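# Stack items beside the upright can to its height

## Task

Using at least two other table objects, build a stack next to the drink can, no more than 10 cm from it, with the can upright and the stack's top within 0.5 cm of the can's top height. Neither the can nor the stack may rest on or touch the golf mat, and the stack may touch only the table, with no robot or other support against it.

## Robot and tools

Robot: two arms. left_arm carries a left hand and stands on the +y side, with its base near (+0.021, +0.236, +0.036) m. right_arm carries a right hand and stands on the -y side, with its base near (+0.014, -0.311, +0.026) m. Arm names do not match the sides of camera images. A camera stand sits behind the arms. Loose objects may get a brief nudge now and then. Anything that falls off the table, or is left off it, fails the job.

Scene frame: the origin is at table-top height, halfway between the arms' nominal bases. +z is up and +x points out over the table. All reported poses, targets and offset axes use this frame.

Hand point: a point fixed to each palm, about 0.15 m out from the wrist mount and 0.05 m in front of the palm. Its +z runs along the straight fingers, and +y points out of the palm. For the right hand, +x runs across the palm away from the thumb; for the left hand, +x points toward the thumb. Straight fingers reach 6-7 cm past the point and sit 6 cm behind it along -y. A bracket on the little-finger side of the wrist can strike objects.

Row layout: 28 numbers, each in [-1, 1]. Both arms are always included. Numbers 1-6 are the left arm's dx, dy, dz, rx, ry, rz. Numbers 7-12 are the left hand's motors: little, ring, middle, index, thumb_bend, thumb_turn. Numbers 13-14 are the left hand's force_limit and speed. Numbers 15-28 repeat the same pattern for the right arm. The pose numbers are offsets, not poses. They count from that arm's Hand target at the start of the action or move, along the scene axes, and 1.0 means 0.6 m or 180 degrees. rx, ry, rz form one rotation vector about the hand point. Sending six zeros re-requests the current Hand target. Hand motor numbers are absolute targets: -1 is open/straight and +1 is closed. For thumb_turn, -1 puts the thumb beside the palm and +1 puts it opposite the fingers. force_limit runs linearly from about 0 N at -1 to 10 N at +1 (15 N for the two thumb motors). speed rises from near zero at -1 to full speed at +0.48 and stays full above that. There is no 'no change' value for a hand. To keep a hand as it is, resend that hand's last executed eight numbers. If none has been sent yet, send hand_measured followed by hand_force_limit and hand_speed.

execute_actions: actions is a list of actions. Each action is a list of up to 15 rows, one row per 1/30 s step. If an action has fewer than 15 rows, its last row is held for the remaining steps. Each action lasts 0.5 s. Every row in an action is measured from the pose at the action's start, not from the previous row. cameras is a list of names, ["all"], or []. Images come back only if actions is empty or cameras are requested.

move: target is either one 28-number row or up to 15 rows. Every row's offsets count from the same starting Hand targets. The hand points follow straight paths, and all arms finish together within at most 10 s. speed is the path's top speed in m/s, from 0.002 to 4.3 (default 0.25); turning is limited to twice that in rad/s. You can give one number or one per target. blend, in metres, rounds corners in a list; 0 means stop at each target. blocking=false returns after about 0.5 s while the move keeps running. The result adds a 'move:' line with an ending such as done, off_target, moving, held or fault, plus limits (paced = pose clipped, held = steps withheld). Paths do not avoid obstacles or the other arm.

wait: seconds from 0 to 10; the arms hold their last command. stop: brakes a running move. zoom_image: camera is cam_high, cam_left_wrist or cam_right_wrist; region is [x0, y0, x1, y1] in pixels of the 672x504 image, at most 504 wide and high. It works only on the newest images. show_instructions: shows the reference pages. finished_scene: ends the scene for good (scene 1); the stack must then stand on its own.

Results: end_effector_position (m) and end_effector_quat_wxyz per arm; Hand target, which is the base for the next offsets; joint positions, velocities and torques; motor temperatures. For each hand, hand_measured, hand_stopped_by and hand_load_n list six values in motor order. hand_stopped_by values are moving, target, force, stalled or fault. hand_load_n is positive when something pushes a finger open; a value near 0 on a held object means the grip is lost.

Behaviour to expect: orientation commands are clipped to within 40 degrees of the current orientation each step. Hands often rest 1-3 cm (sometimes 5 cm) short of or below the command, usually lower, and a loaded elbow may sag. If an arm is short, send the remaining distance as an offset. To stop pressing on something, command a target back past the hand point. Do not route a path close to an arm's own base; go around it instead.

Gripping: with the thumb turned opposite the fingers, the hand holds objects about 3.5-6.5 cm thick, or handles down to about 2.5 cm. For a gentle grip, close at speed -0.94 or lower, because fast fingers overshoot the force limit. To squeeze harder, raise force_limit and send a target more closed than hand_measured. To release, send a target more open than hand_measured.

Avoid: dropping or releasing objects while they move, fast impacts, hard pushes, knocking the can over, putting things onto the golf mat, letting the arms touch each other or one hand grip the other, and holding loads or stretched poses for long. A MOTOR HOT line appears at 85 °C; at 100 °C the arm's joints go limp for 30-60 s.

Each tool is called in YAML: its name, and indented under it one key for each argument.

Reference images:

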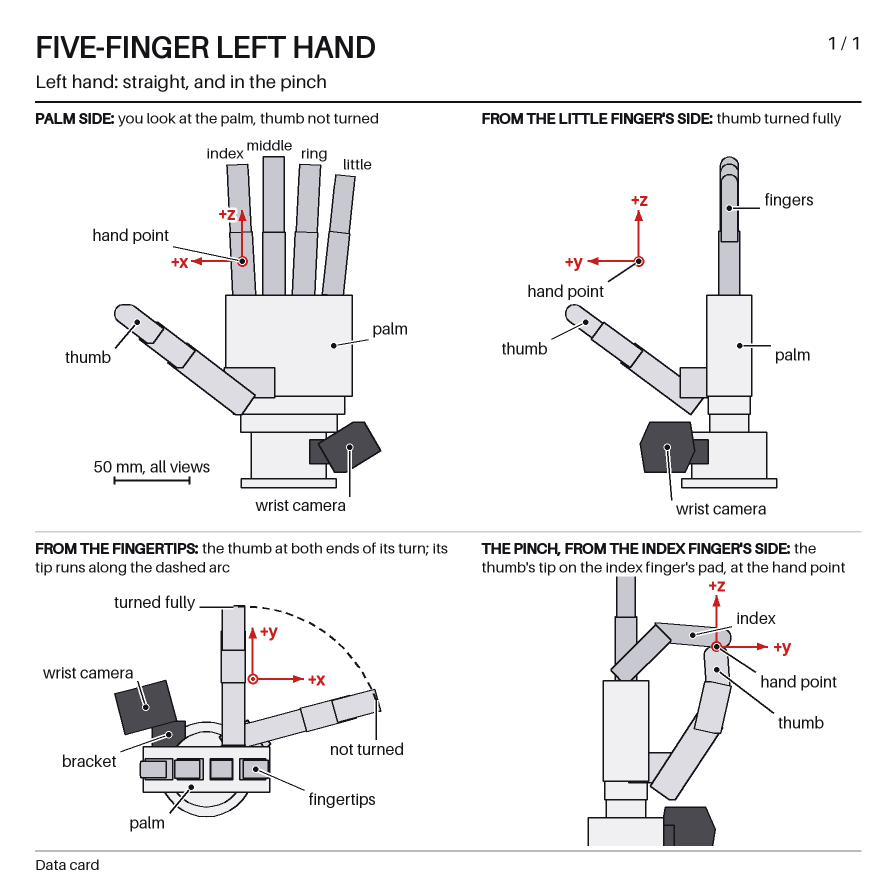

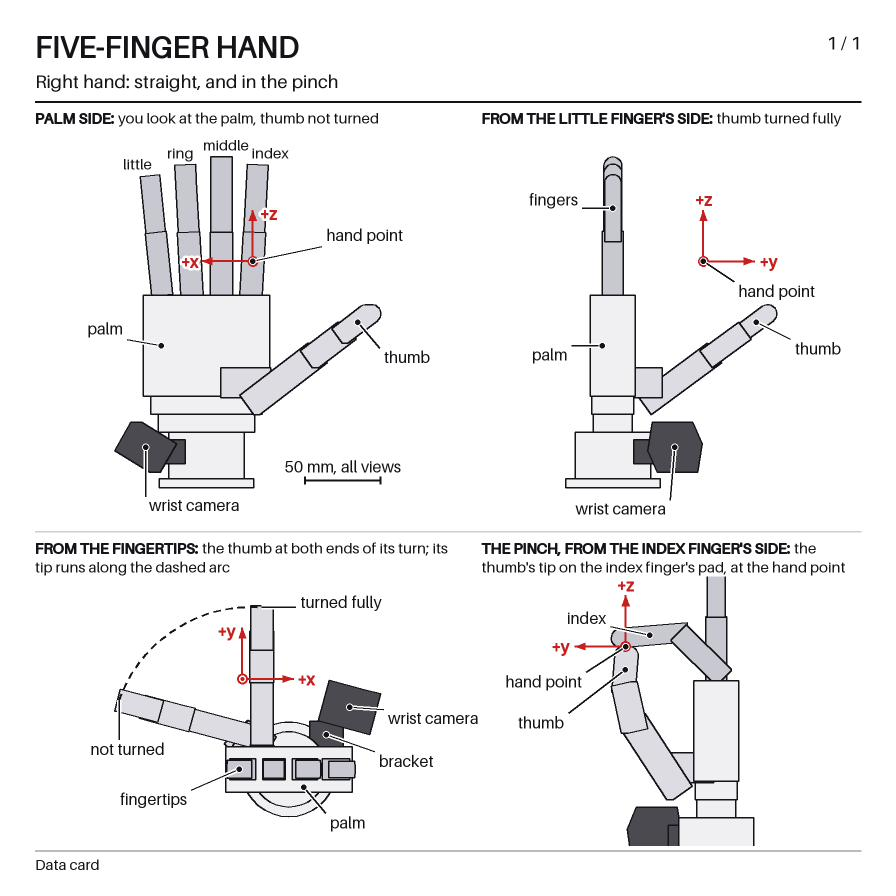

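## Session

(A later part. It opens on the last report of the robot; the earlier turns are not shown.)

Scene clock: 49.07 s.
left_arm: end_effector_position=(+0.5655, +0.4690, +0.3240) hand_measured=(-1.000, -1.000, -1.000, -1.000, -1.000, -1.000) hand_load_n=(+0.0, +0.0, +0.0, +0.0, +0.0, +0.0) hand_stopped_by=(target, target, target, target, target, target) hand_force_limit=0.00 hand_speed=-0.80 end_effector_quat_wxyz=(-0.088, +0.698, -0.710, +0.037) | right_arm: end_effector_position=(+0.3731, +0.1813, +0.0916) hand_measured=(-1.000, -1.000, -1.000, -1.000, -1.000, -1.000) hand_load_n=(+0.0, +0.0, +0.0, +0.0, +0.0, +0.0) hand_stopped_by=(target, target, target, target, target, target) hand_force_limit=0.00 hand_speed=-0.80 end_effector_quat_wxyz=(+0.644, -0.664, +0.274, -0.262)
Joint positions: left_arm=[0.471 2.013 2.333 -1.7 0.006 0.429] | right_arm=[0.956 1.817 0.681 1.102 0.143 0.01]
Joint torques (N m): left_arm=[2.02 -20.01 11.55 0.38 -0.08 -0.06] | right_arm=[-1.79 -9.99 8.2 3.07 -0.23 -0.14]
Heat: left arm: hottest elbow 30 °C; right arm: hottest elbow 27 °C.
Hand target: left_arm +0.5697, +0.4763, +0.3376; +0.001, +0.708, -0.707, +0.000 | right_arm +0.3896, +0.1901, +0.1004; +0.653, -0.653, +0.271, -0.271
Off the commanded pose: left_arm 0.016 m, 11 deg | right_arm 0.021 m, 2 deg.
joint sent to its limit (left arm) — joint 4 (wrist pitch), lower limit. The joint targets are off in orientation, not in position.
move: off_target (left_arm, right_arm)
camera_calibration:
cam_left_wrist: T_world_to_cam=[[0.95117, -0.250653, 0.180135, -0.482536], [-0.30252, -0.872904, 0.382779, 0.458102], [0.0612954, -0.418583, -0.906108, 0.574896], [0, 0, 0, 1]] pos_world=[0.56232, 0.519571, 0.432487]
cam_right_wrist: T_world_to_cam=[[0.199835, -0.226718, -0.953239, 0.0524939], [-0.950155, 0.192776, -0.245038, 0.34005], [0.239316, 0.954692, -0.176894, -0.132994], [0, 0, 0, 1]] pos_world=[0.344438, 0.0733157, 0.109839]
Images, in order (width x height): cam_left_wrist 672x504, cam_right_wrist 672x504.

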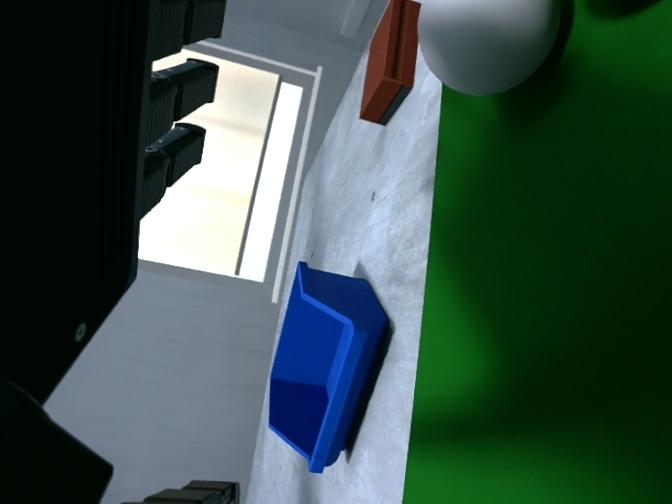

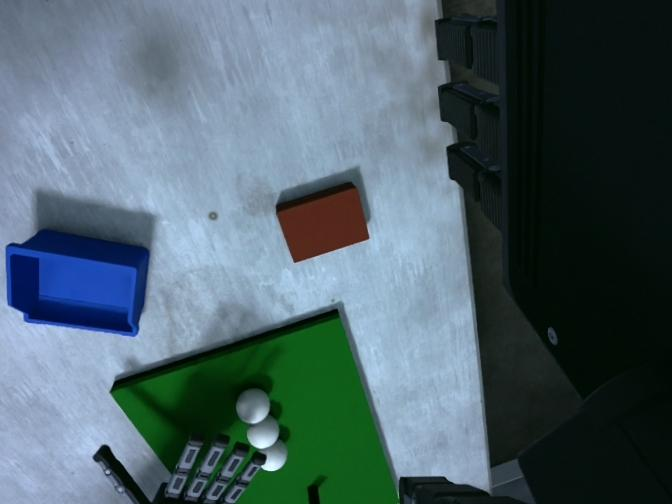

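zoom_image:
  camera: "cam_left_wrist"
  region: [240, 240, 420, 490]

zoom_image:
  camera: "cam_left_wrist"
  region: [340, 0, 440, 140]

Scaled by 2.016.

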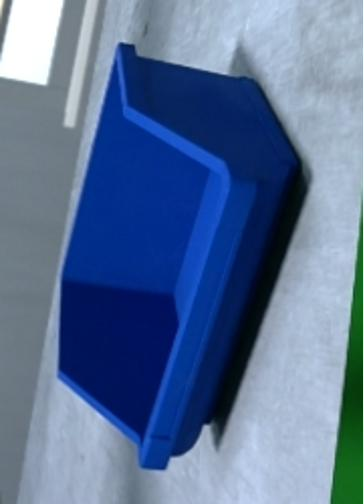

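Scaled by 3.600.

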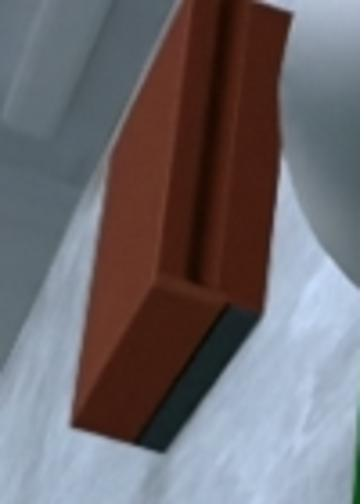

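move:
  target:
    - [0,0,0,0,0,0,-1,-1,-1,-1,-1,-1,0,-0.8, -0.03,-0.1,0.3,0,0,0,-1,-1,-1,-1,-1,-1,0,-0.8]
    - [0,0,0,0,0,0,-1,-1,-1,-1,-1,-1,0,-0.8, -0.02,-0.83,0.383,-0.1954,0.4718,-0.1954,-1,-1,-1,-1,-1,-1,0,-0.8]
  speed: 0.5
  blend: [0.05, 0]

Scene clock: 58.83 s.
left_arm: end_effector_position=(+0.5655, +0.4690, +0.3240) hand_measured=(-1.000, -1.000, -1.000, -1.000, -1.000, -1.000) hand_load_n=(+0.0, +0.0, +0.0, +0.0, +0.0, +0.0) hand_stopped_by=(target, target, target, target, target, target) hand_force_limit=0.00 hand_speed=-0.80 end_effector_quat_wxyz=(-0.088, +0.698, -0.710, +0.037) | right_arm: end_effector_position=(+0.3642, -0.3029, +0.3140) hand_measured=(-1.000, -1.000, -1.000, -1.000, -1.000, -1.000) hand_load_n=(+0.0, +0.0, +0.0, +0.0, +0.0, +0.0) hand_stopped_by=(target, target, target, target, target, target) hand_force_limit=0.00 hand_speed=-0.80 end_effector_quat_wxyz=(-0.001, +0.705, -0.709, -0.003)
Joint positions: left_arm=[0.471 2.013 2.333 -1.7 0.006 0.429] | right_arm=[-0.037 1.42 1.527 -1.682 -0.005 -0.05]
Joint torques (N m): left_arm=[2.02 -19.96 11.55 0.39 -0.08 -0.06] | right_arm=[-1.2 -8.53 12.97 0.2 0.03 -0.2]
Heat: left arm: hottest elbow 30 °C; right arm: hottest elbow 28 °C.
Hand target: left_arm +0.5697, +0.4763, +0.3376; +0.001, +0.708, -0.707, +0.000 | right_arm +0.3776, -0.3079, +0.3303; +0.000, +0.707, -0.707, +0.001
Off the commanded pose: left_arm 0.016 m, 11 deg | right_arm 0.022 m, 1 deg.
joint sent to its limit (left arm) — joint 4 (wrist pitch), lower limit. The joint targets are off in orientation, not in position.
joint sent to its limit (right arm) — joint 4 (wrist pitch), lower limit. The joint targets still meet the commanded pose.
move: off_target (left_arm, right_arm)

move:
  target:
    - [-0.283,-0.877,-0.05,-0.2168,-0.465,-0.2168,-1,-1,-1,-1,-1,-1,0,-0.8, -0.08,-0.453,0.033,0,0,0,-1,-1,-1,-1,-1,-1,0,-0.8]
  speed: 0.5

move:
  target:
    - [-0.04,-0.25,-0.35,0,0,0,-1,-1,-1,-1,-1,-1,0,-0.8, 0,0,0,0,0,0,-1,-1,-1,-1,-1,-1,0,-0.8]
  speed: 0.25
  cameras: ["all"]

Scene clock: 62.60 s.
left_arm: end_effector_position=(+0.4010, -0.0426, +0.3066) hand_measured=(-1.000, -1.000, -1.000, -1.000, -1.000, -1.000) hand_load_n=(-0.5, +0.0, +0.0, +0.0, +0.0, +0.0) hand_stopped_by=(target, target, target, target, target, target) hand_force_limit=0.00 hand_speed=-0.80 end_effector_quat_wxyz=(+0.245, -0.245, +0.668, -0.659) | right_arm: end_effector_position=(+0.3209, -0.5672, +0.3361) hand_measured=(-1.000, -1.000, -1.000, -1.000, -1.000, -1.000) hand_load_n=(+0.0, +0.0, +0.0, +0.0, +0.0, +0.0) hand_stopped_by=(target, target, target, target, target, target) hand_force_limit=0.00 hand_speed=-0.80 end_effector_quat_wxyz=(-0.005, +0.705, -0.708, +0.037)
Joint positions: left_arm=[-0.323 0.999 0.59 0.396 0.481 0.011] | right_arm=[-0.642 1.52 1.705 -1.682 0 -0.658]
Joint torques (N m): left_arm=[-0.09 -3.78 8.62 2.95 -0.08 -0.07] | right_arm=[-1.14 -9.64 13.14 0.34 0.04 -0.16]
Heat: left arm: hottest elbow 30 °C; right arm: hottest elbow 29 °C.
Hand target: left_arm +0.3998, -0.0499, +0.3076; +0.241, -0.242, +0.665, -0.664 | right_arm +0.3296, -0.5798, +0.3499; +0.000, +0.707, -0.707, +0.001
Off the commanded pose: left_arm 0.007 m, 1 deg | right_arm 0.021 m, 4 deg.
joint sent to its limit (right arm) — joint 4 (wrist pitch), lower limit. The joint targets are off in orientation, not in position.
move: off_target (right_arm)

Scene clock: 64.43 s.
left_arm: end_effector_position=(+0.3730, -0.1864, +0.0893) hand_measured=(-1.000, -1.000, -1.000, -1.000, -1.000, -1.000) hand_load_n=(+0.0, +0.0, +0.0, +0.0, +0.0, -0.5) hand_stopped_by=(target, target, target, target, target, target) hand_force_limit=0.00 hand_speed=-0.80 end_effector_quat_wxyz=(+0.242, -0.247, +0.676, -0.651) | right_arm: end_effector_position=(+0.3209, -0.5672, +0.3361) hand_measured=(-1.000, -1.000, -1.000, -1.000, -1.000, -1.000) hand_load_n=(+0.0, +0.0, +0.0, +0.0, +0.0, +0.0) hand_stopped_by=(target, target, target, target, target, target) hand_force_limit=0.00 hand_speed=-0.80 end_effector_quat_wxyz=(-0.005, +0.705, -0.708, +0.037)
Joint positions: left_arm=[-0.738 1.781 0.521 1.224 0.069 0.009] | right_arm=[-0.642 1.52 1.705 -1.682 0 -0.658]
Joint torques (N m): left_arm=[0.09 -9.99 5.81 3.03 -0.09 -0.07] | right_arm=[-1.2 -9.64 13.15 0.31 0.03 -0.17]
Heat: left arm: hottest elbow 30 °C; right arm: hottest elbow 29 °C.
Hand target: left_arm +0.3759, -0.1998, +0.0976; +0.241, -0.242, +0.665, -0.664 | right_arm +0.3296, -0.5798, +0.3499; +0.000, +0.707, -0.707, +0.001
Off the commanded pose: left_arm 0.016 m, 2 deg | right_arm 0.021 m, 4 deg.
joint sent to its limit (right arm) — joint 4 (wrist pitch), lower limit. The joint targets are off in orientation, not in position.
move: off_target (left_arm, right_arm)
camera_calibration:
cam_left_wrist: T_world_to_cam=[[-0.173157, -0.156928, 0.972312, -0.0553669], [-0.965244, -0.169178, -0.199204, 0.347992], [0.195754, -0.973012, -0.122179, -0.123725], [0, 0, 0, 1]] pos_world=[0.35053, -0.0702023, 0.108039]
cam_right_wrist: T_world_to_cam=[[-0.951594, -0.302827, -0.0525865, 0.149863], [-0.291476, 0.834824, 0.467023, 0.408124], [-0.0975266, 0.459743, -0.88268, 0.701985], [0, 0, 0, 1]] pos_world=[0.330029, -0.618063, 0.436906]

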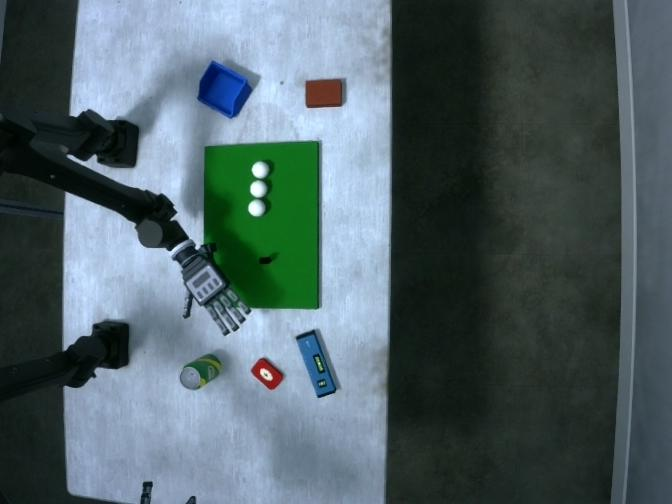

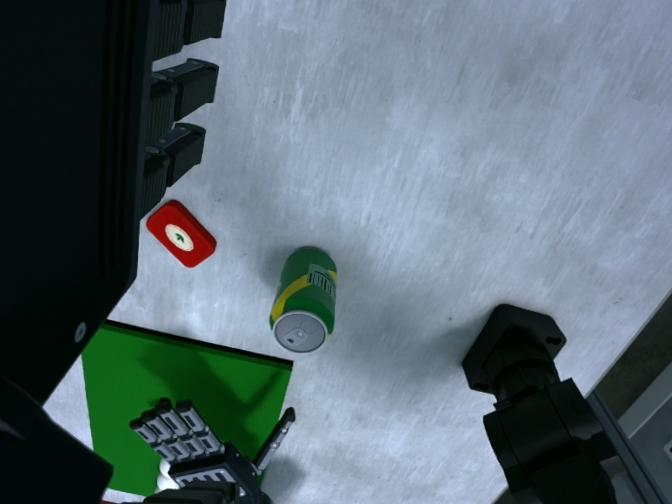

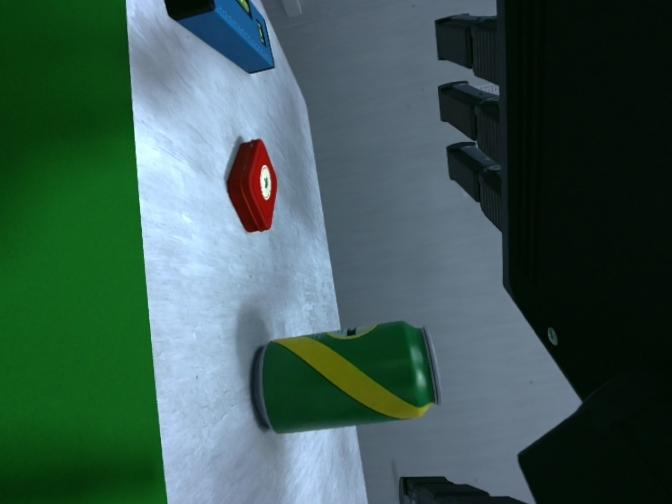

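zoom_image:
  camera: "cam_right_wrist"
  region: [240, 300, 450, 450]

zoom_image:
  camera: "cam_right_wrist"
  region: [210, 120, 300, 250]

zoom_image:
  camera: "cam_right_wrist"
  region: [150, 0, 300, 90]

zoom_image:
  camera: "cam_left_wrist"
  region: [240, 230, 360, 370]

Scaled by 2.400.

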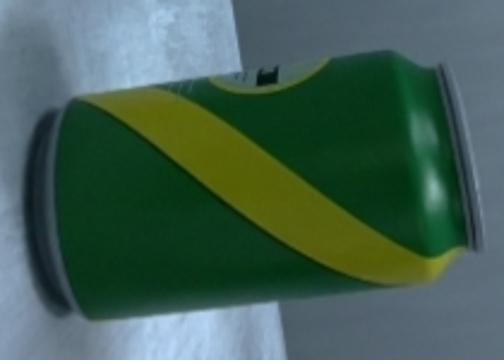

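Scaled by 3.877.

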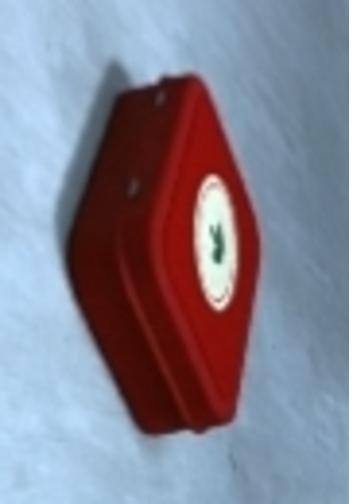

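Scaled by 3.360.

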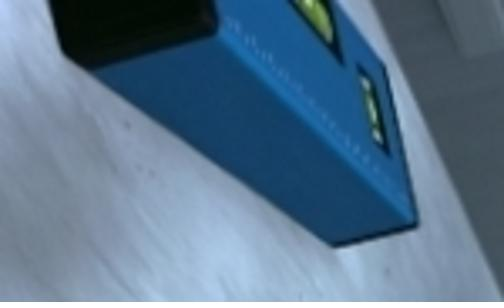

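Scaled by 3.600.

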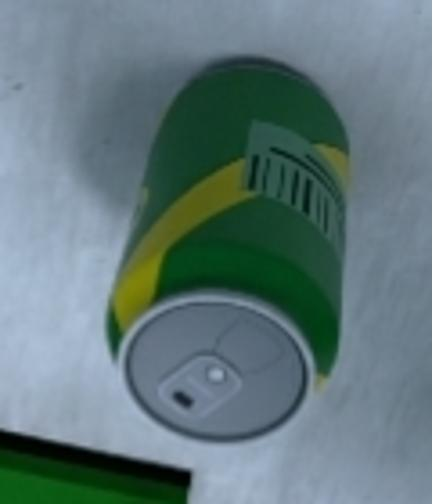

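zoom_image:
  camera: "cam_high"
  region: [160, 250, 280, 350]

Scaled by 4.200.

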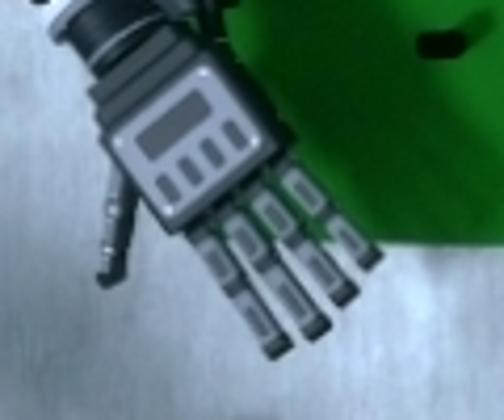

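move:
  target:
    - [-0.027,-0.033,0.204,0.06,0.04,-0.017,-1,-1,-0.6,-0.6,-1,1,0,0, 0,0,0,0,0,0,-1,-1,-1,-1,-1,-1,0,-0.8]
    - [-0.113,-0.279,0.204,0.1822,0.1277,-0.0534,-1,-1,-0.6,-0.6,-1,1,0,0, 0,0,0,0,0,0,-1,-1,-1,-1,-1,-1,0,-0.8]
  speed: 0.25
  blend: [0.02, 0]
  cameras: ["all"]

Scene clock: 89.27 s.
left_arm: end_effector_position=(+0.3057, -0.3485, +0.2030) hand_measured=(-1.000, -1.000, -0.600, -0.600, -1.000, +1.000) hand_load_n=(+0.0, +0.0, +0.0, +0.0, +0.0, +0.0) hand_stopped_by=(target, target, target, target, target, target) hand_force_limit=0.00 hand_speed=0.00 end_effector_quat_wxyz=(+0.108, -0.236, +0.882, -0.394) | right_arm: end_effector_position=(+0.3209, -0.5672, +0.3361) hand_measured=(-1.000, -1.000, -1.000, -1.000, -1.000, -1.000) hand_load_n=(+0.0, +0.0, +0.0, +0.0, +0.0, +0.0) hand_stopped_by=(target, target, target, target, target, target) hand_force_limit=0.00 hand_speed=-0.80 end_effector_quat_wxyz=(-0.005, +0.705, -0.708, +0.037)
Joint positions: left_arm=[-1.018 1.659 1.364 -0.434 -0.025 -0.016] | right_arm=[-0.642 1.52 1.705 -1.682 0 -0.658]
Joint torques (N m): left_arm=[0.38 -14.74 12.82 1.59 -0.04 -0.06] | right_arm=[-1.2 -9.64 13.14 0.34 0.04 -0.17]
Heat: left arm: hottest elbow 29 °C; right arm: hottest elbow 31 °C.
Hand target: left_arm +0.3080, -0.3672, +0.2200; +0.108, -0.235, +0.876, -0.408 | right_arm +0.3296, -0.5798, +0.3499; +0.000, +0.707, -0.707, +0.001
Off the commanded pose: left_arm 0.025 m, 2 deg | right_arm 0.021 m, 4 deg.
joint sent to its limit (right arm) — joint 4 (wrist pitch), lower limit. The joint targets are off in orientation, not in position.
move: off_target (left_arm, right_arm)
camera_calibration:
cam_left_wrist: T_world_to_cam=[[0.114569, -0.659007, 0.74336, -0.419511], [-0.986177, 0.0147189, 0.165041, 0.274754], [-0.119705, -0.751993, -0.648211, 0.0257922], [0, 0, 0, 1]] pos_world=[0.322106, -0.261109, 0.28322]
cam_right_wrist: T_world_to_cam=[[-0.951594, -0.302827, -0.0525865, 0.149863], [-0.291476, 0.834824, 0.467023, 0.408124], [-0.0975266, 0.459743, -0.88268, 0.701985], [0, 0, 0, 1]] pos_world=[0.330029, -0.618063, 0.436906]

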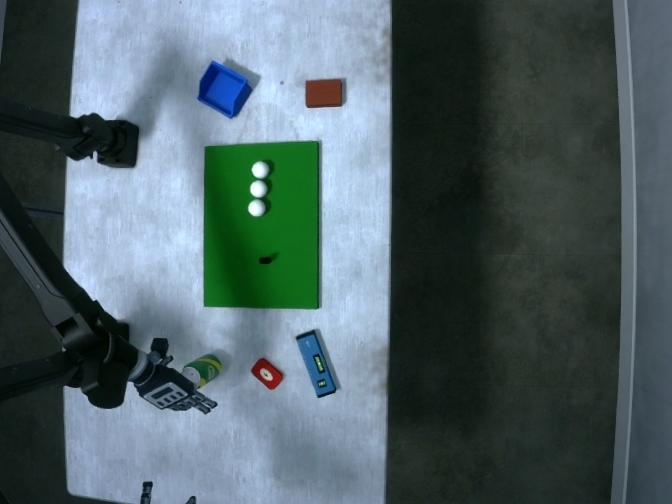

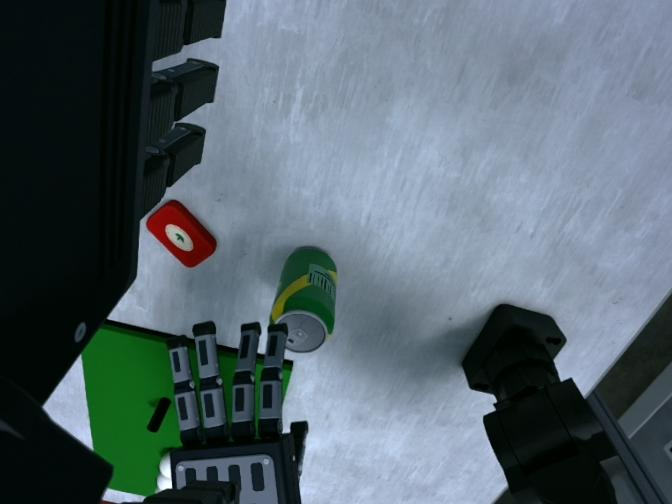

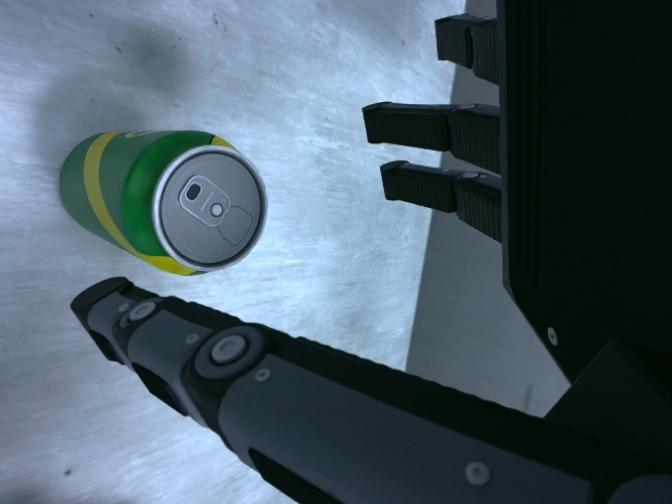

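move:
  target:
    - [0,-0.027,0,0,0,0,-1,-1,-0.6,-0.6,-1,1,0,0, 0,0,0,0,0,0,-1,-1,-1,-1,-1,-1,0,-0.8]
  speed: 0.1
  cameras: ["cam_right_wrist", "cam_left_wrist"]

Scene clock: 91.53 s.
left_arm: end_effector_position=(+0.3094, -0.3629, +0.2032) hand_measured=(-1.000, -1.000, -0.600, -0.600, -1.000, +1.000) hand_load_n=(+0.0, -0.5, +0.0, +0.0, +0.0, +0.0) hand_stopped_by=(target, target, target, target, target, target) hand_force_limit=0.00 hand_speed=0.00 end_effector_quat_wxyz=(+0.109, -0.238, +0.881, -0.394) | right_arm: end_effector_position=(+0.3209, -0.5672, +0.3361) hand_measured=(-1.000, -1.000, -1.000, -1.000, -1.000, -1.000) hand_load_n=(+0.0, +0.0, +0.0, +0.0, +0.0, +0.0) hand_stopped_by=(target, target, target, target, target, target) hand_force_limit=0.00 hand_speed=-0.80 end_effector_quat_wxyz=(-0.005, +0.705, -0.708, +0.037)
Joint positions: left_arm=[-1.025 1.695 1.411 -0.445 -0.034 -0.024] | right_arm=[-0.642 1.52 1.705 -1.682 0 -0.658]
Joint torques (N m): left_arm=[-0.09 -15.33 12.85 1.52 -0.11 -0.05] | right_arm=[-1.26 -9.64 13.15 0.34 0.04 -0.17]
Heat: left arm: hottest elbow 30 °C; right arm: hottest elbow 31 °C.
Hand target: left_arm +0.3081, -0.3835, +0.2201; +0.108, -0.235, +0.876, -0.408 | right_arm +0.3296, -0.5798, +0.3499; +0.000, +0.707, -0.707, +0.001
Off the commanded pose: left_arm 0.027 m, 2 deg | right_arm 0.021 m, 4 deg.
joint sent to its limit (right arm) — joint 4 (wrist pitch), lower limit. The joint targets are off in orientation, not in position.
move: off_target (left_arm, right_arm)
camera_calibration:
cam_left_wrist: T_world_to_cam=[[0.118091, -0.658358, 0.743384, -0.430427], [-0.98617, 0.00991399, 0.16544, 0.276733], [-0.116288, -0.75264, -0.648082, 0.0142411], [0, 0, 0, 1]] pos_world=[0.325392, -0.2754, 0.283419]
cam_right_wrist: T_world_to_cam=[[-0.951594, -0.302827, -0.0525865, 0.149863], [-0.291476, 0.834824, 0.467023, 0.408124], [-0.0975266, 0.459743, -0.88268, 0.701985], [0, 0, 0, 1]] pos_world=[0.330029, -0.618063, 0.436906]
Images, in order (width x height): cam_left_wrist 672x504, cam_right_wrist 672x504.

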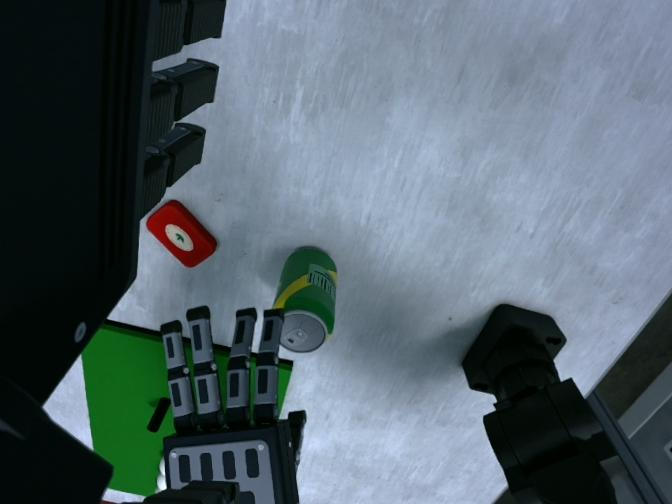

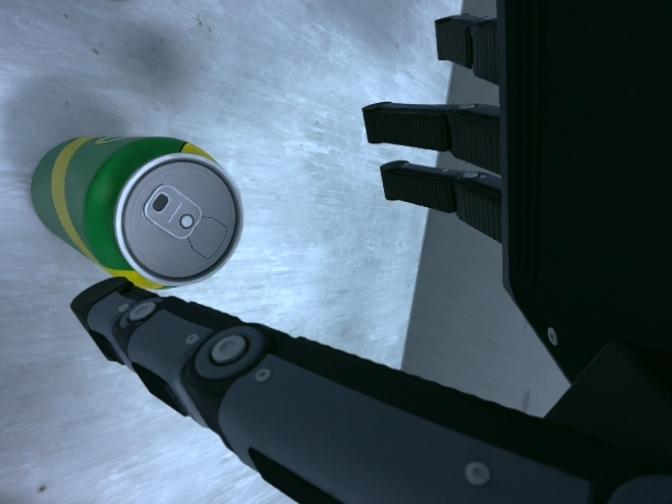

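move:
  target:
    - [-0.008,0.0,-0.115,0,0,0,-1,-1,-0.6,-0.6,-1,1,0,0, 0,0,0,0,0,0,-1,-1,-1,-1,-1,-1,0,-0.8]
  speed: 0.12
  cameras: ["cam_right_wrist", "cam_left_wrist"]

Scene clock: 93.60 s.
left_arm: end_effector_position=(+0.3103, -0.3725, +0.1499) hand_measured=(-1.000, -1.000, -0.600, -0.600, -1.000, +1.000) hand_load_n=(-0.5, +0.0, +0.0, +0.0, +0.0, +0.0) hand_stopped_by=(target, target, target, target, target, target) hand_force_limit=0.00 hand_speed=0.00 end_effector_quat_wxyz=(+0.110, -0.238, +0.879, -0.399) | right_arm: end_effector_position=(+0.3209, -0.5672, +0.3361) hand_measured=(-1.000, -1.000, -1.000, -1.000, -1.000, -1.000) hand_load_n=(+0.0, +0.0, +0.0, +0.0, +0.0, +0.0) hand_stopped_by=(target, target, target, target, target, target) hand_force_limit=0.00 hand_speed=-0.80 end_effector_quat_wxyz=(-0.005, +0.705, -0.708, +0.037)
Joint positions: left_arm=[-1.032 1.759 1.344 -0.302 -0.04 -0.029] | right_arm=[-0.642 1.52 1.705 -1.682 0 -0.658]
Joint torques (N m): left_arm=[-0.15 -16.5 8.72 2.63 -0.11 -0.06] | right_arm=[-1.14 -9.64 13.12 0.32 0.03 -0.17]
Heat: left arm: hottest elbow 30 °C; right arm: hottest elbow 31 °C.
Hand target: left_arm +0.3034, -0.3834, +0.1511; +0.108, -0.235, +0.876, -0.408 | right_arm +0.3296, -0.5798, +0.3499; +0.000, +0.707, -0.707, +0.001
Off the commanded pose: left_arm 0.013 m, 1 deg | right_arm 0.021 m, 4 deg.
joint sent to its limit (right arm) — joint 4 (wrist pitch), lower limit. The joint targets are off in orientation, not in position.
move: off_target (left_arm, right_arm)
camera_calibration:
cam_left_wrist: T_world_to_cam=[[0.114408, -0.650418, 0.750911, -0.394294], [-0.987124, 0.0106319, 0.159606, 0.288012], [-0.111794, -0.759502, -0.640826, -0.0324803], [0, 0, 0, 1]] pos_world=[0.325782, -0.284187, 0.229297]
cam_right_wrist: T_world_to_cam=[[-0.951594, -0.302827, -0.0525865, 0.149863], [-0.291476, 0.834824, 0.467023, 0.408124], [-0.0975266, 0.459743, -0.88268, 0.701985], [0, 0, 0, 1]] pos_world=[0.330029, -0.618063, 0.436906]
Images, in order (width x height): cam_left_wrist 672x504, cam_right_wrist 672x504.

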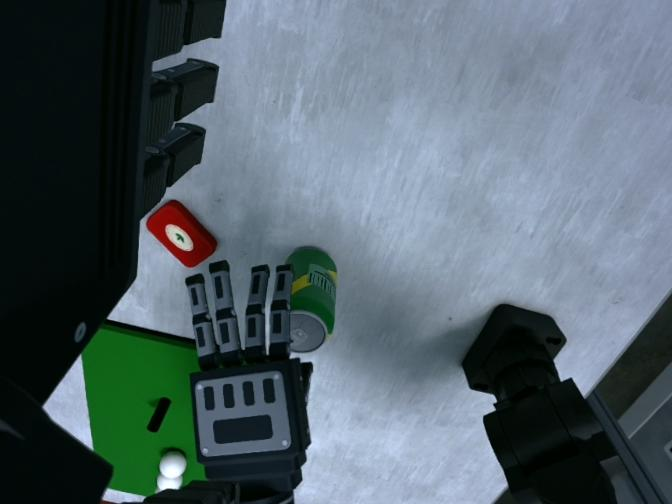

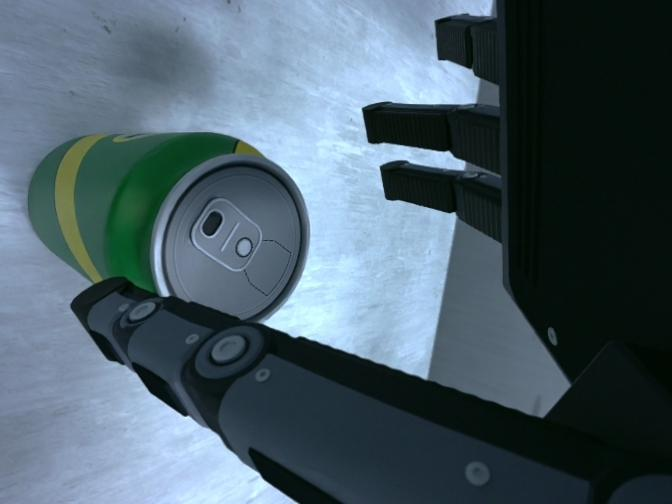

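move:
  target:
    - [-0.0157,0.0257,0,0,0,0,-1,-1,-0.6,-0.6,-1,1,0,0, 0,0,0,0,0,0,-1,-1,-1,-1,-1,-1,0,-0.8]
  speed: 0.1

Scene clock: 96.77 s.
left_arm: end_effector_position=(+0.3012, -0.3579, +0.1320) hand_measured=(-1.000, -1.000, -0.600, -0.600, -1.000, +1.000) hand_load_n=(+0.0, +0.0, +0.0, +0.0, +0.0, +0.0) hand_stopped_by=(target, target, target, target, target, target) hand_force_limit=0.00 hand_speed=0.00 end_effector_quat_wxyz=(+0.108, -0.239, +0.884, -0.387) | right_arm: end_effector_position=(+0.3209, -0.5672, +0.3361) hand_measured=(-1.000, -1.000, -1.000, -1.000, -1.000, -1.000) hand_load_n=(+0.0, -0.5, +0.0, +0.0, +0.0, +0.0) hand_stopped_by=(target, target, target, target, target, target) hand_force_limit=0.00 hand_speed=-0.80 end_effector_quat_wxyz=(-0.005, +0.705, -0.708, +0.037)
Joint positions: left_arm=[-1.034 1.748 1.289 -0.285 -0.041 -0.031] | right_arm=[-0.642 1.52 1.705 -1.682 0 -0.658]
Joint torques (N m): left_arm=[-0.15 -19.02 8.24 2.56 -0.11 -0.06] | right_arm=[-1.14 -9.64 13.14 0.32 0.03 -0.18]
Heat: left arm: hottest elbow 30 °C; right arm: hottest elbow 31 °C.
Hand target: left_arm +0.2940, -0.3680, +0.1510; +0.108, -0.235, +0.876, -0.408 | right_arm +0.3296, -0.5798, +0.3499; +0.000, +0.707, -0.707, +0.001
Off the commanded pose: left_arm 0.023 m, 3 deg | right_arm 0.021 m, 4 deg.
joint sent to its limit (right arm) — joint 4 (wrist pitch), lower limit. The joint targets are off in orientation, not in position.
move: off_target (left_arm, right_arm)

move:
  target:
    - [0,0,-0.053,0,0,0,-1,-1,-0.6,-0.6,-1,1,0,0, 0,0,0,0,0,0,-1,-1,-1,-1,-1,-1,0,-0.8]
  speed: 0.1
  cameras: ["cam_right_wrist", "cam_left_wrist", "cam_high"]

Scene clock: 98.30 s.
left_arm: end_effector_position=(+0.3020, -0.3594, +0.1251) hand_measured=(-1.000, -1.000, -0.600, -0.600, -1.000, +1.000) hand_load_n=(+0.0, +0.0, +0.0, +0.0, +0.0, +0.0) hand_stopped_by=(target, target, target, target, target, target) hand_force_limit=0.00 hand_speed=0.00 end_effector_quat_wxyz=(+0.111, -0.237, +0.876, -0.405) | right_arm: end_effector_position=(+0.3209, -0.5672, +0.3361) hand_measured=(-1.000, -1.000, -1.000, -1.000, -1.000, -1.000) hand_load_n=(+0.0, +0.0, +0.0, +0.0, +0.0, +0.0) hand_stopped_by=(target, target, target, target, target, target) hand_force_limit=0.00 hand_speed=-0.80 end_effector_quat_wxyz=(-0.005, +0.705, -0.708, +0.037)
Joint positions: left_arm=[-1.034 1.748 1.25 -0.207 -0.042 -0.031] | right_arm=[-0.642 1.52 1.705 -1.682 0 -0.658]
Joint torques (N m): left_arm=[-0.15 -15.44 7.99 2.67 -0.11 -0.06] | right_arm=[-1.2 -9.58 13.12 0.32 0.04 -0.17]
Heat: left arm: hottest elbow 30 °C; right arm: hottest elbow 31 °C.
Hand target: left_arm +0.2940, -0.3681, +0.1193; +0.108, -0.235, +0.876, -0.408 | right_arm +0.3296, -0.5798, +0.3499; +0.000, +0.707, -0.707, +0.001
Off the commanded pose: left_arm 0.013 m, 1 deg | right_arm 0.021 m, 4 deg.
joint sent to its limit (right arm) — joint 4 (wrist pitch), lower limit. The joint targets are off in orientation, not in position.
move: off_target (left_arm, right_arm)
camera_calibration:
cam_left_wrist: T_world_to_cam=[[0.110588, -0.642359, 0.758383, -0.363065], [-0.987969, 0.0119504, 0.154188, 0.285102], [-0.108107, -0.766311, -0.633309, -0.0439111], [0, 0, 0, 1]] pos_world=[0.317075, -0.270274, 0.203574]
cam_right_wrist: T_world_to_cam=[[-0.951594, -0.302827, -0.0525865, 0.149863], [-0.291476, 0.834824, 0.467023, 0.408124], [-0.0975266, 0.459743, -0.88268, 0.701985], [0, 0, 0, 1]] pos_world=[0.330029, -0.618063, 0.436906]

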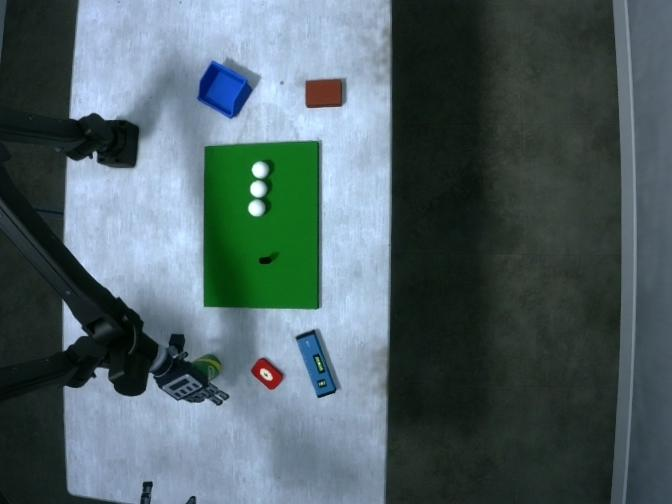

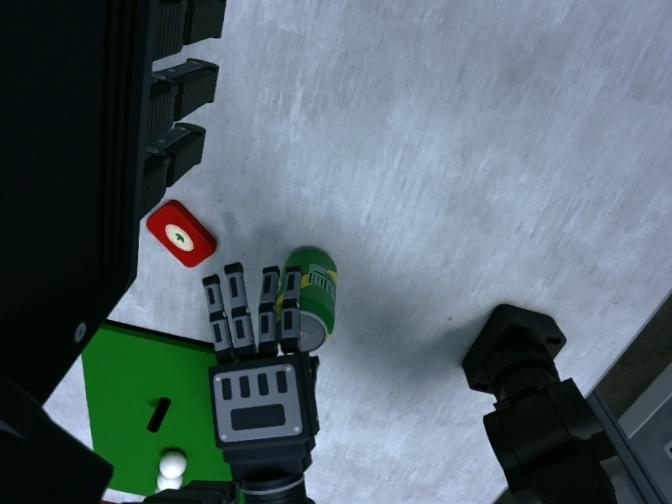

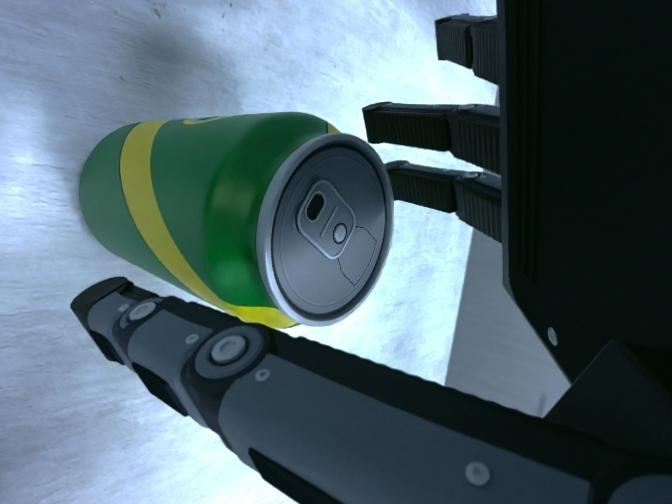

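move:
  target:
    - [0,0,-0.045,0,0,0,-1,-1,-0.6,-0.6,-1,1,0,0, 0,0,0,0,0,0,-1,-1,-1,-1,-1,-1,0,-0.8]
  speed: 0.1
  cameras: ["cam_right_wrist", "cam_left_wrist"]

Scene clock: 100.00 s.
left_arm: end_effector_position=(+0.3016, -0.3585, +0.0953) hand_measured=(-1.000, -1.000, -0.600, -0.600, -1.000, +1.000) hand_load_n=(+0.0, +0.0, +0.0, +0.0, +0.0, +0.0) hand_stopped_by=(target, target, target, target, target, target) hand_force_limit=0.00 hand_speed=0.00 end_effector_quat_wxyz=(+0.111, -0.238, +0.877, -0.402) | right_arm: end_effector_position=(+0.3209, -0.5672, +0.3361) hand_measured=(-1.000, -1.000, -1.000, -1.000, -1.000, -1.000) hand_load_n=(+0.0, +0.0, +0.0, +0.0, +0.0, -0.5) hand_stopped_by=(target, target, target, target, target, target) hand_force_limit=0.00 hand_speed=-0.80 end_effector_quat_wxyz=(-0.005, +0.705, -0.708, +0.037)
Joint positions: left_arm=[-1.034 1.787 1.217 -0.141 -0.042 -0.031] | right_arm=[-0.642 1.52 1.705 -1.682 0 -0.658]
Joint torques (N m): left_arm=[-0.21 -15.74 7.91 2.65 -0.11 -0.05] | right_arm=[-1.2 -9.58 13.14 0.32 0.04 -0.17]
Motor temperatures (°C): left_arm=[23 26 30 24 21 24] | right_arm=[26 25 32 23 21 22]
Heat: left arm: hottest elbow 30 °C; right arm: hottest elbow 32 °C.
Hand target: left_arm +0.2939, -0.3680, +0.0924; +0.108, -0.235, +0.876, -0.408 | right_arm +0.3296, -0.5798, +0.3499; +0.000, +0.707, -0.707, +0.001
Off the commanded pose: left_arm 0.013 m, 1 deg | right_arm 0.021 m, 4 deg.
joint sent to its limit (right arm) — joint 4 (wrist pitch), lower limit. The joint targets are off in orientation, not in position.
move: off_target (left_arm, right_arm)
camera_calibration:
cam_left_wrist: T_world_to_cam=[[0.112302, -0.645684, 0.755302, -0.341263], [-0.987622, 0.0112361, 0.15645, 0.288636], [-0.109504, -0.763522, -0.63643, -0.0603623], [0, 0, 0, 1]] pos_world=[0.316777, -0.269679, 0.174183]
cam_right_wrist: T_world_to_cam=[[-0.951594, -0.302827, -0.0525865, 0.149863], [-0.291476, 0.834824, 0.467023, 0.408124], [-0.0975266, 0.459743, -0.88268, 0.701985], [0, 0, 0, 1]] pos_world=[0.330029, -0.618063, 0.436906]
Images, in order (width x height): cam_left_wrist 672x504, cam_right_wrist 672x504.

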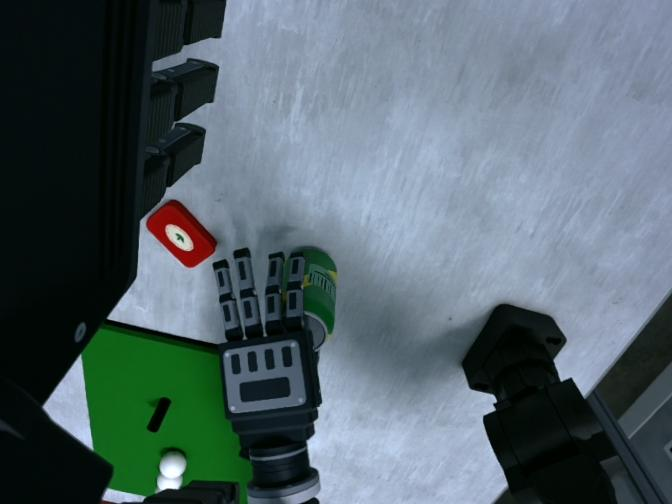

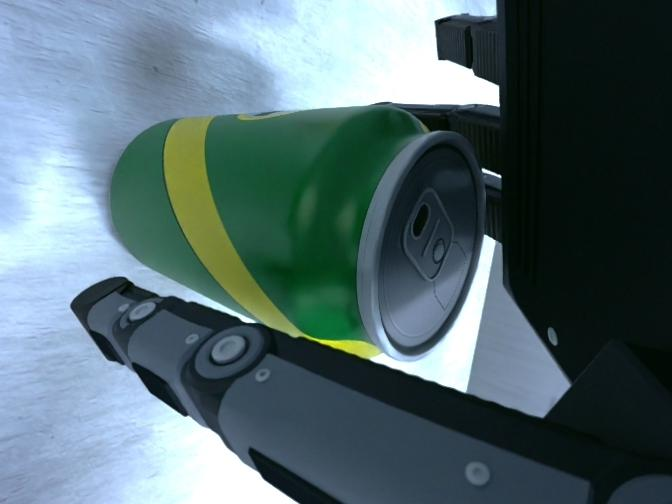

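move:
  target: [0,0,0,0,0,0,-1,-1,0.2,0.2,-0.1,1,0.1,-0.9, 0,0,0,0,0,0,-1,-1,-1,-1,-1,-1,0,-0.8]
  speed: 0.1
  cameras: ["cam_right_wrist", "cam_left_wrist"]

Scene clock: 102.30 s.
left_arm: end_effector_position=(+0.3020, -0.3590, +0.0958) hand_measured=(-1.000, -1.000, -0.230, -0.220, -0.814, +1.000) hand_load_n=(+0.0, +0.0, +3.0, +7.0, +11.0, +0.0) hand_stopped_by=(target, target, force, force, force, target) hand_force_limit=0.10 hand_speed=-0.90 end_effector_quat_wxyz=(+0.112, -0.238, +0.877, -0.403) | right_arm: end_effector_position=(+0.3209, -0.5672, +0.3361) hand_measured=(-1.000, -1.000, -1.000, -1.000, -1.000, -1.000) hand_load_n=(+0.0, -0.5, +0.0, +0.0, +0.0, +0.0) hand_stopped_by=(target, target, target, target, target, target) hand_force_limit=0.00 hand_speed=-0.80 end_effector_quat_wxyz=(-0.005, +0.705, -0.708, +0.037)
Joint positions: left_arm=[-1.034 1.787 1.217 -0.138 -0.042 -0.031] | right_arm=[-0.642 1.52 1.705 -1.682 0 -0.658]
Joint torques (N m): left_arm=[-0.15 -15.85 7.92 2.54 -0.1 -0.05] | right_arm=[-1.2 -9.7 13.14 0.32 0.03 -0.17]
Heat: left arm: hottest elbow 30 °C; right arm: hottest elbow 32 °C.
Hand target: left_arm +0.2940, -0.3679, +0.0924; +0.108, -0.235, +0.876, -0.408 | right_arm +0.3296, -0.5798, +0.3499; +0.000, +0.707, -0.707, +0.001
Off the commanded pose: left_arm 0.012 m, 1 deg | right_arm 0.021 m, 4 deg.
joint sent to its limit (right arm) — joint 4 (wrist pitch), lower limit. The joint targets are off in orientation, not in position.
move: off_target (left_arm, right_arm)
camera_calibration:
cam_left_wrist: T_world_to_cam=[[0.111823, -0.643832, 0.756952, -0.341335], [-0.987842, 0.0107662, 0.155089, 0.288966], [-0.108001, -0.765091, -0.6348, -0.0615633], [0, 0, 0, 1]] pos_world=[0.316973, -0.269975, 0.174479]
cam_right_wrist: T_world_to_cam=[[-0.951594, -0.302827, -0.0525865, 0.149863], [-0.291476, 0.834824, 0.467023, 0.408124], [-0.0975266, 0.459743, -0.88268, 0.701985], [0, 0, 0, 1]] pos_world=[0.330029, -0.618063, 0.436906]
Images, in order (width x height): cam_left_wrist 672x504, cam_right_wrist 672x504.

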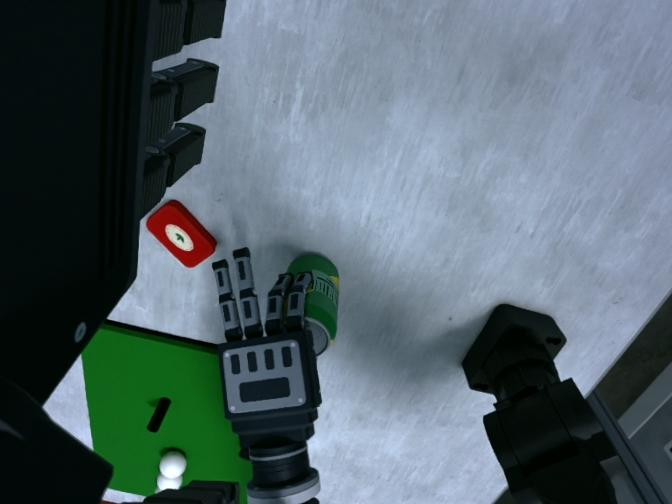

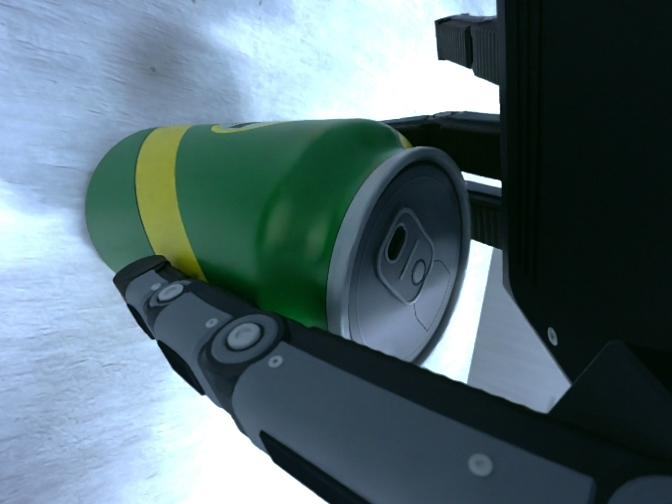

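move:
  target: [0,0,0.1,0,0,0,-1,-1,0.2,0.2,-0.1,1,0.1,-0.9, 0,0,0,0,0,0,-1,-1,-1,-1,-1,-1,0,-0.8]
  speed: 0.1
  cameras: ["cam_right_wrist", "cam_left_wrist"]

Scene clock: 104.03 s.
left_arm: end_effector_position=(+0.2906, -0.3373, +0.0969) hand_measured=(-1.000, -1.000, -0.230, -0.220, -0.814, +1.000) hand_load_n=(+0.0, +0.0, +4.0, +7.5, +11.5, +0.5) hand_stopped_by=(target, target, force, force, force, target) hand_force_limit=0.10 hand_speed=-0.90 end_effector_quat_wxyz=(+0.102, -0.242, +0.894, -0.362) | right_arm: end_effector_position=(+0.3209, -0.5672, +0.3361) hand_measured=(-1.000, -1.000, -1.000, -1.000, -1.000, -1.000) hand_load_n=(+0.0, +0.0, +0.0, +0.0, +0.0, +0.0) hand_stopped_by=(target, target, target, target, target, target) hand_force_limit=0.00 hand_speed=-0.80 end_effector_quat_wxyz=(-0.005, +0.705, -0.708, +0.037)
Joint positions: left_arm=[-1.034 1.757 1.222 -0.264 -0.042 -0.033] | right_arm=[-0.642 1.52 1.705 -1.682 0 -0.658]
Joint torques (N m): left_arm=[-0.09 -20.31 12.56 1.63 -0.05 -0.05] | right_arm=[-1.2 -9.64 13.14 0.31 0.04 -0.17]
Heat: left arm: hottest elbow 30 °C; right arm: hottest elbow 32 °C.
Hand target: left_arm +0.2941, -0.3679, +0.1522; +0.108, -0.235, +0.876, -0.408 | right_arm +0.3296, -0.5798, +0.3499; +0.000, +0.707, -0.707, +0.001
Off the commanded pose: left_arm 0.063 m, 6 deg | right_arm 0.021 m, 4 deg.
joint sent to its limit (right arm) — joint 4 (wrist pitch), lower limit. The joint targets are off in orientation, not in position.
move: off_target (left_arm, right_arm)
camera_calibration:
cam_left_wrist: T_world_to_cam=[[0.143568, -0.702557, 0.696995, -0.350174], [-0.980275, -0.00429241, 0.197591, 0.265899], [-0.135827, -0.711614, -0.689316, -0.0140417], [0, 0, 0, 1]] pos_world=[0.309021, -0.254868, 0.181851]
cam_right_wrist: T_world_to_cam=[[-0.951594, -0.302827, -0.0525865, 0.149863], [-0.291476, 0.834824, 0.467023, 0.408124], [-0.0975266, 0.459743, -0.88268, 0.701985], [0, 0, 0, 1]] pos_world=[0.330029, -0.618063, 0.436906]
Images, in order (width x height): cam_left_wrist 672x504, cam_right_wrist 672x504.

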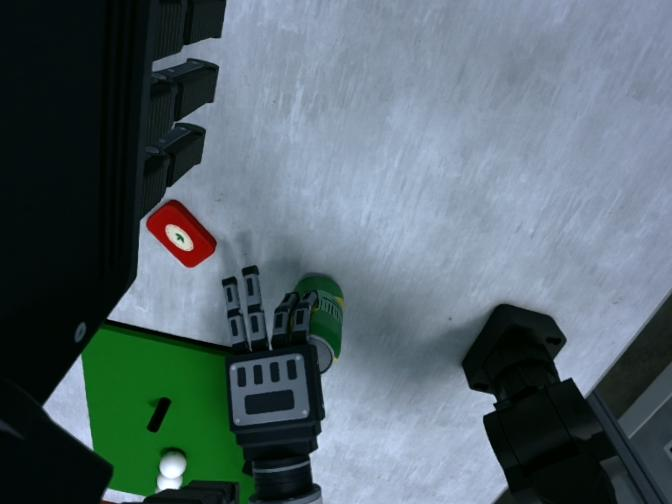

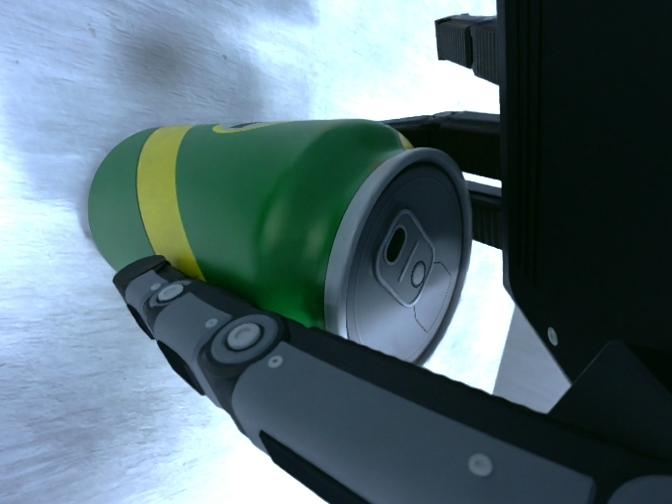

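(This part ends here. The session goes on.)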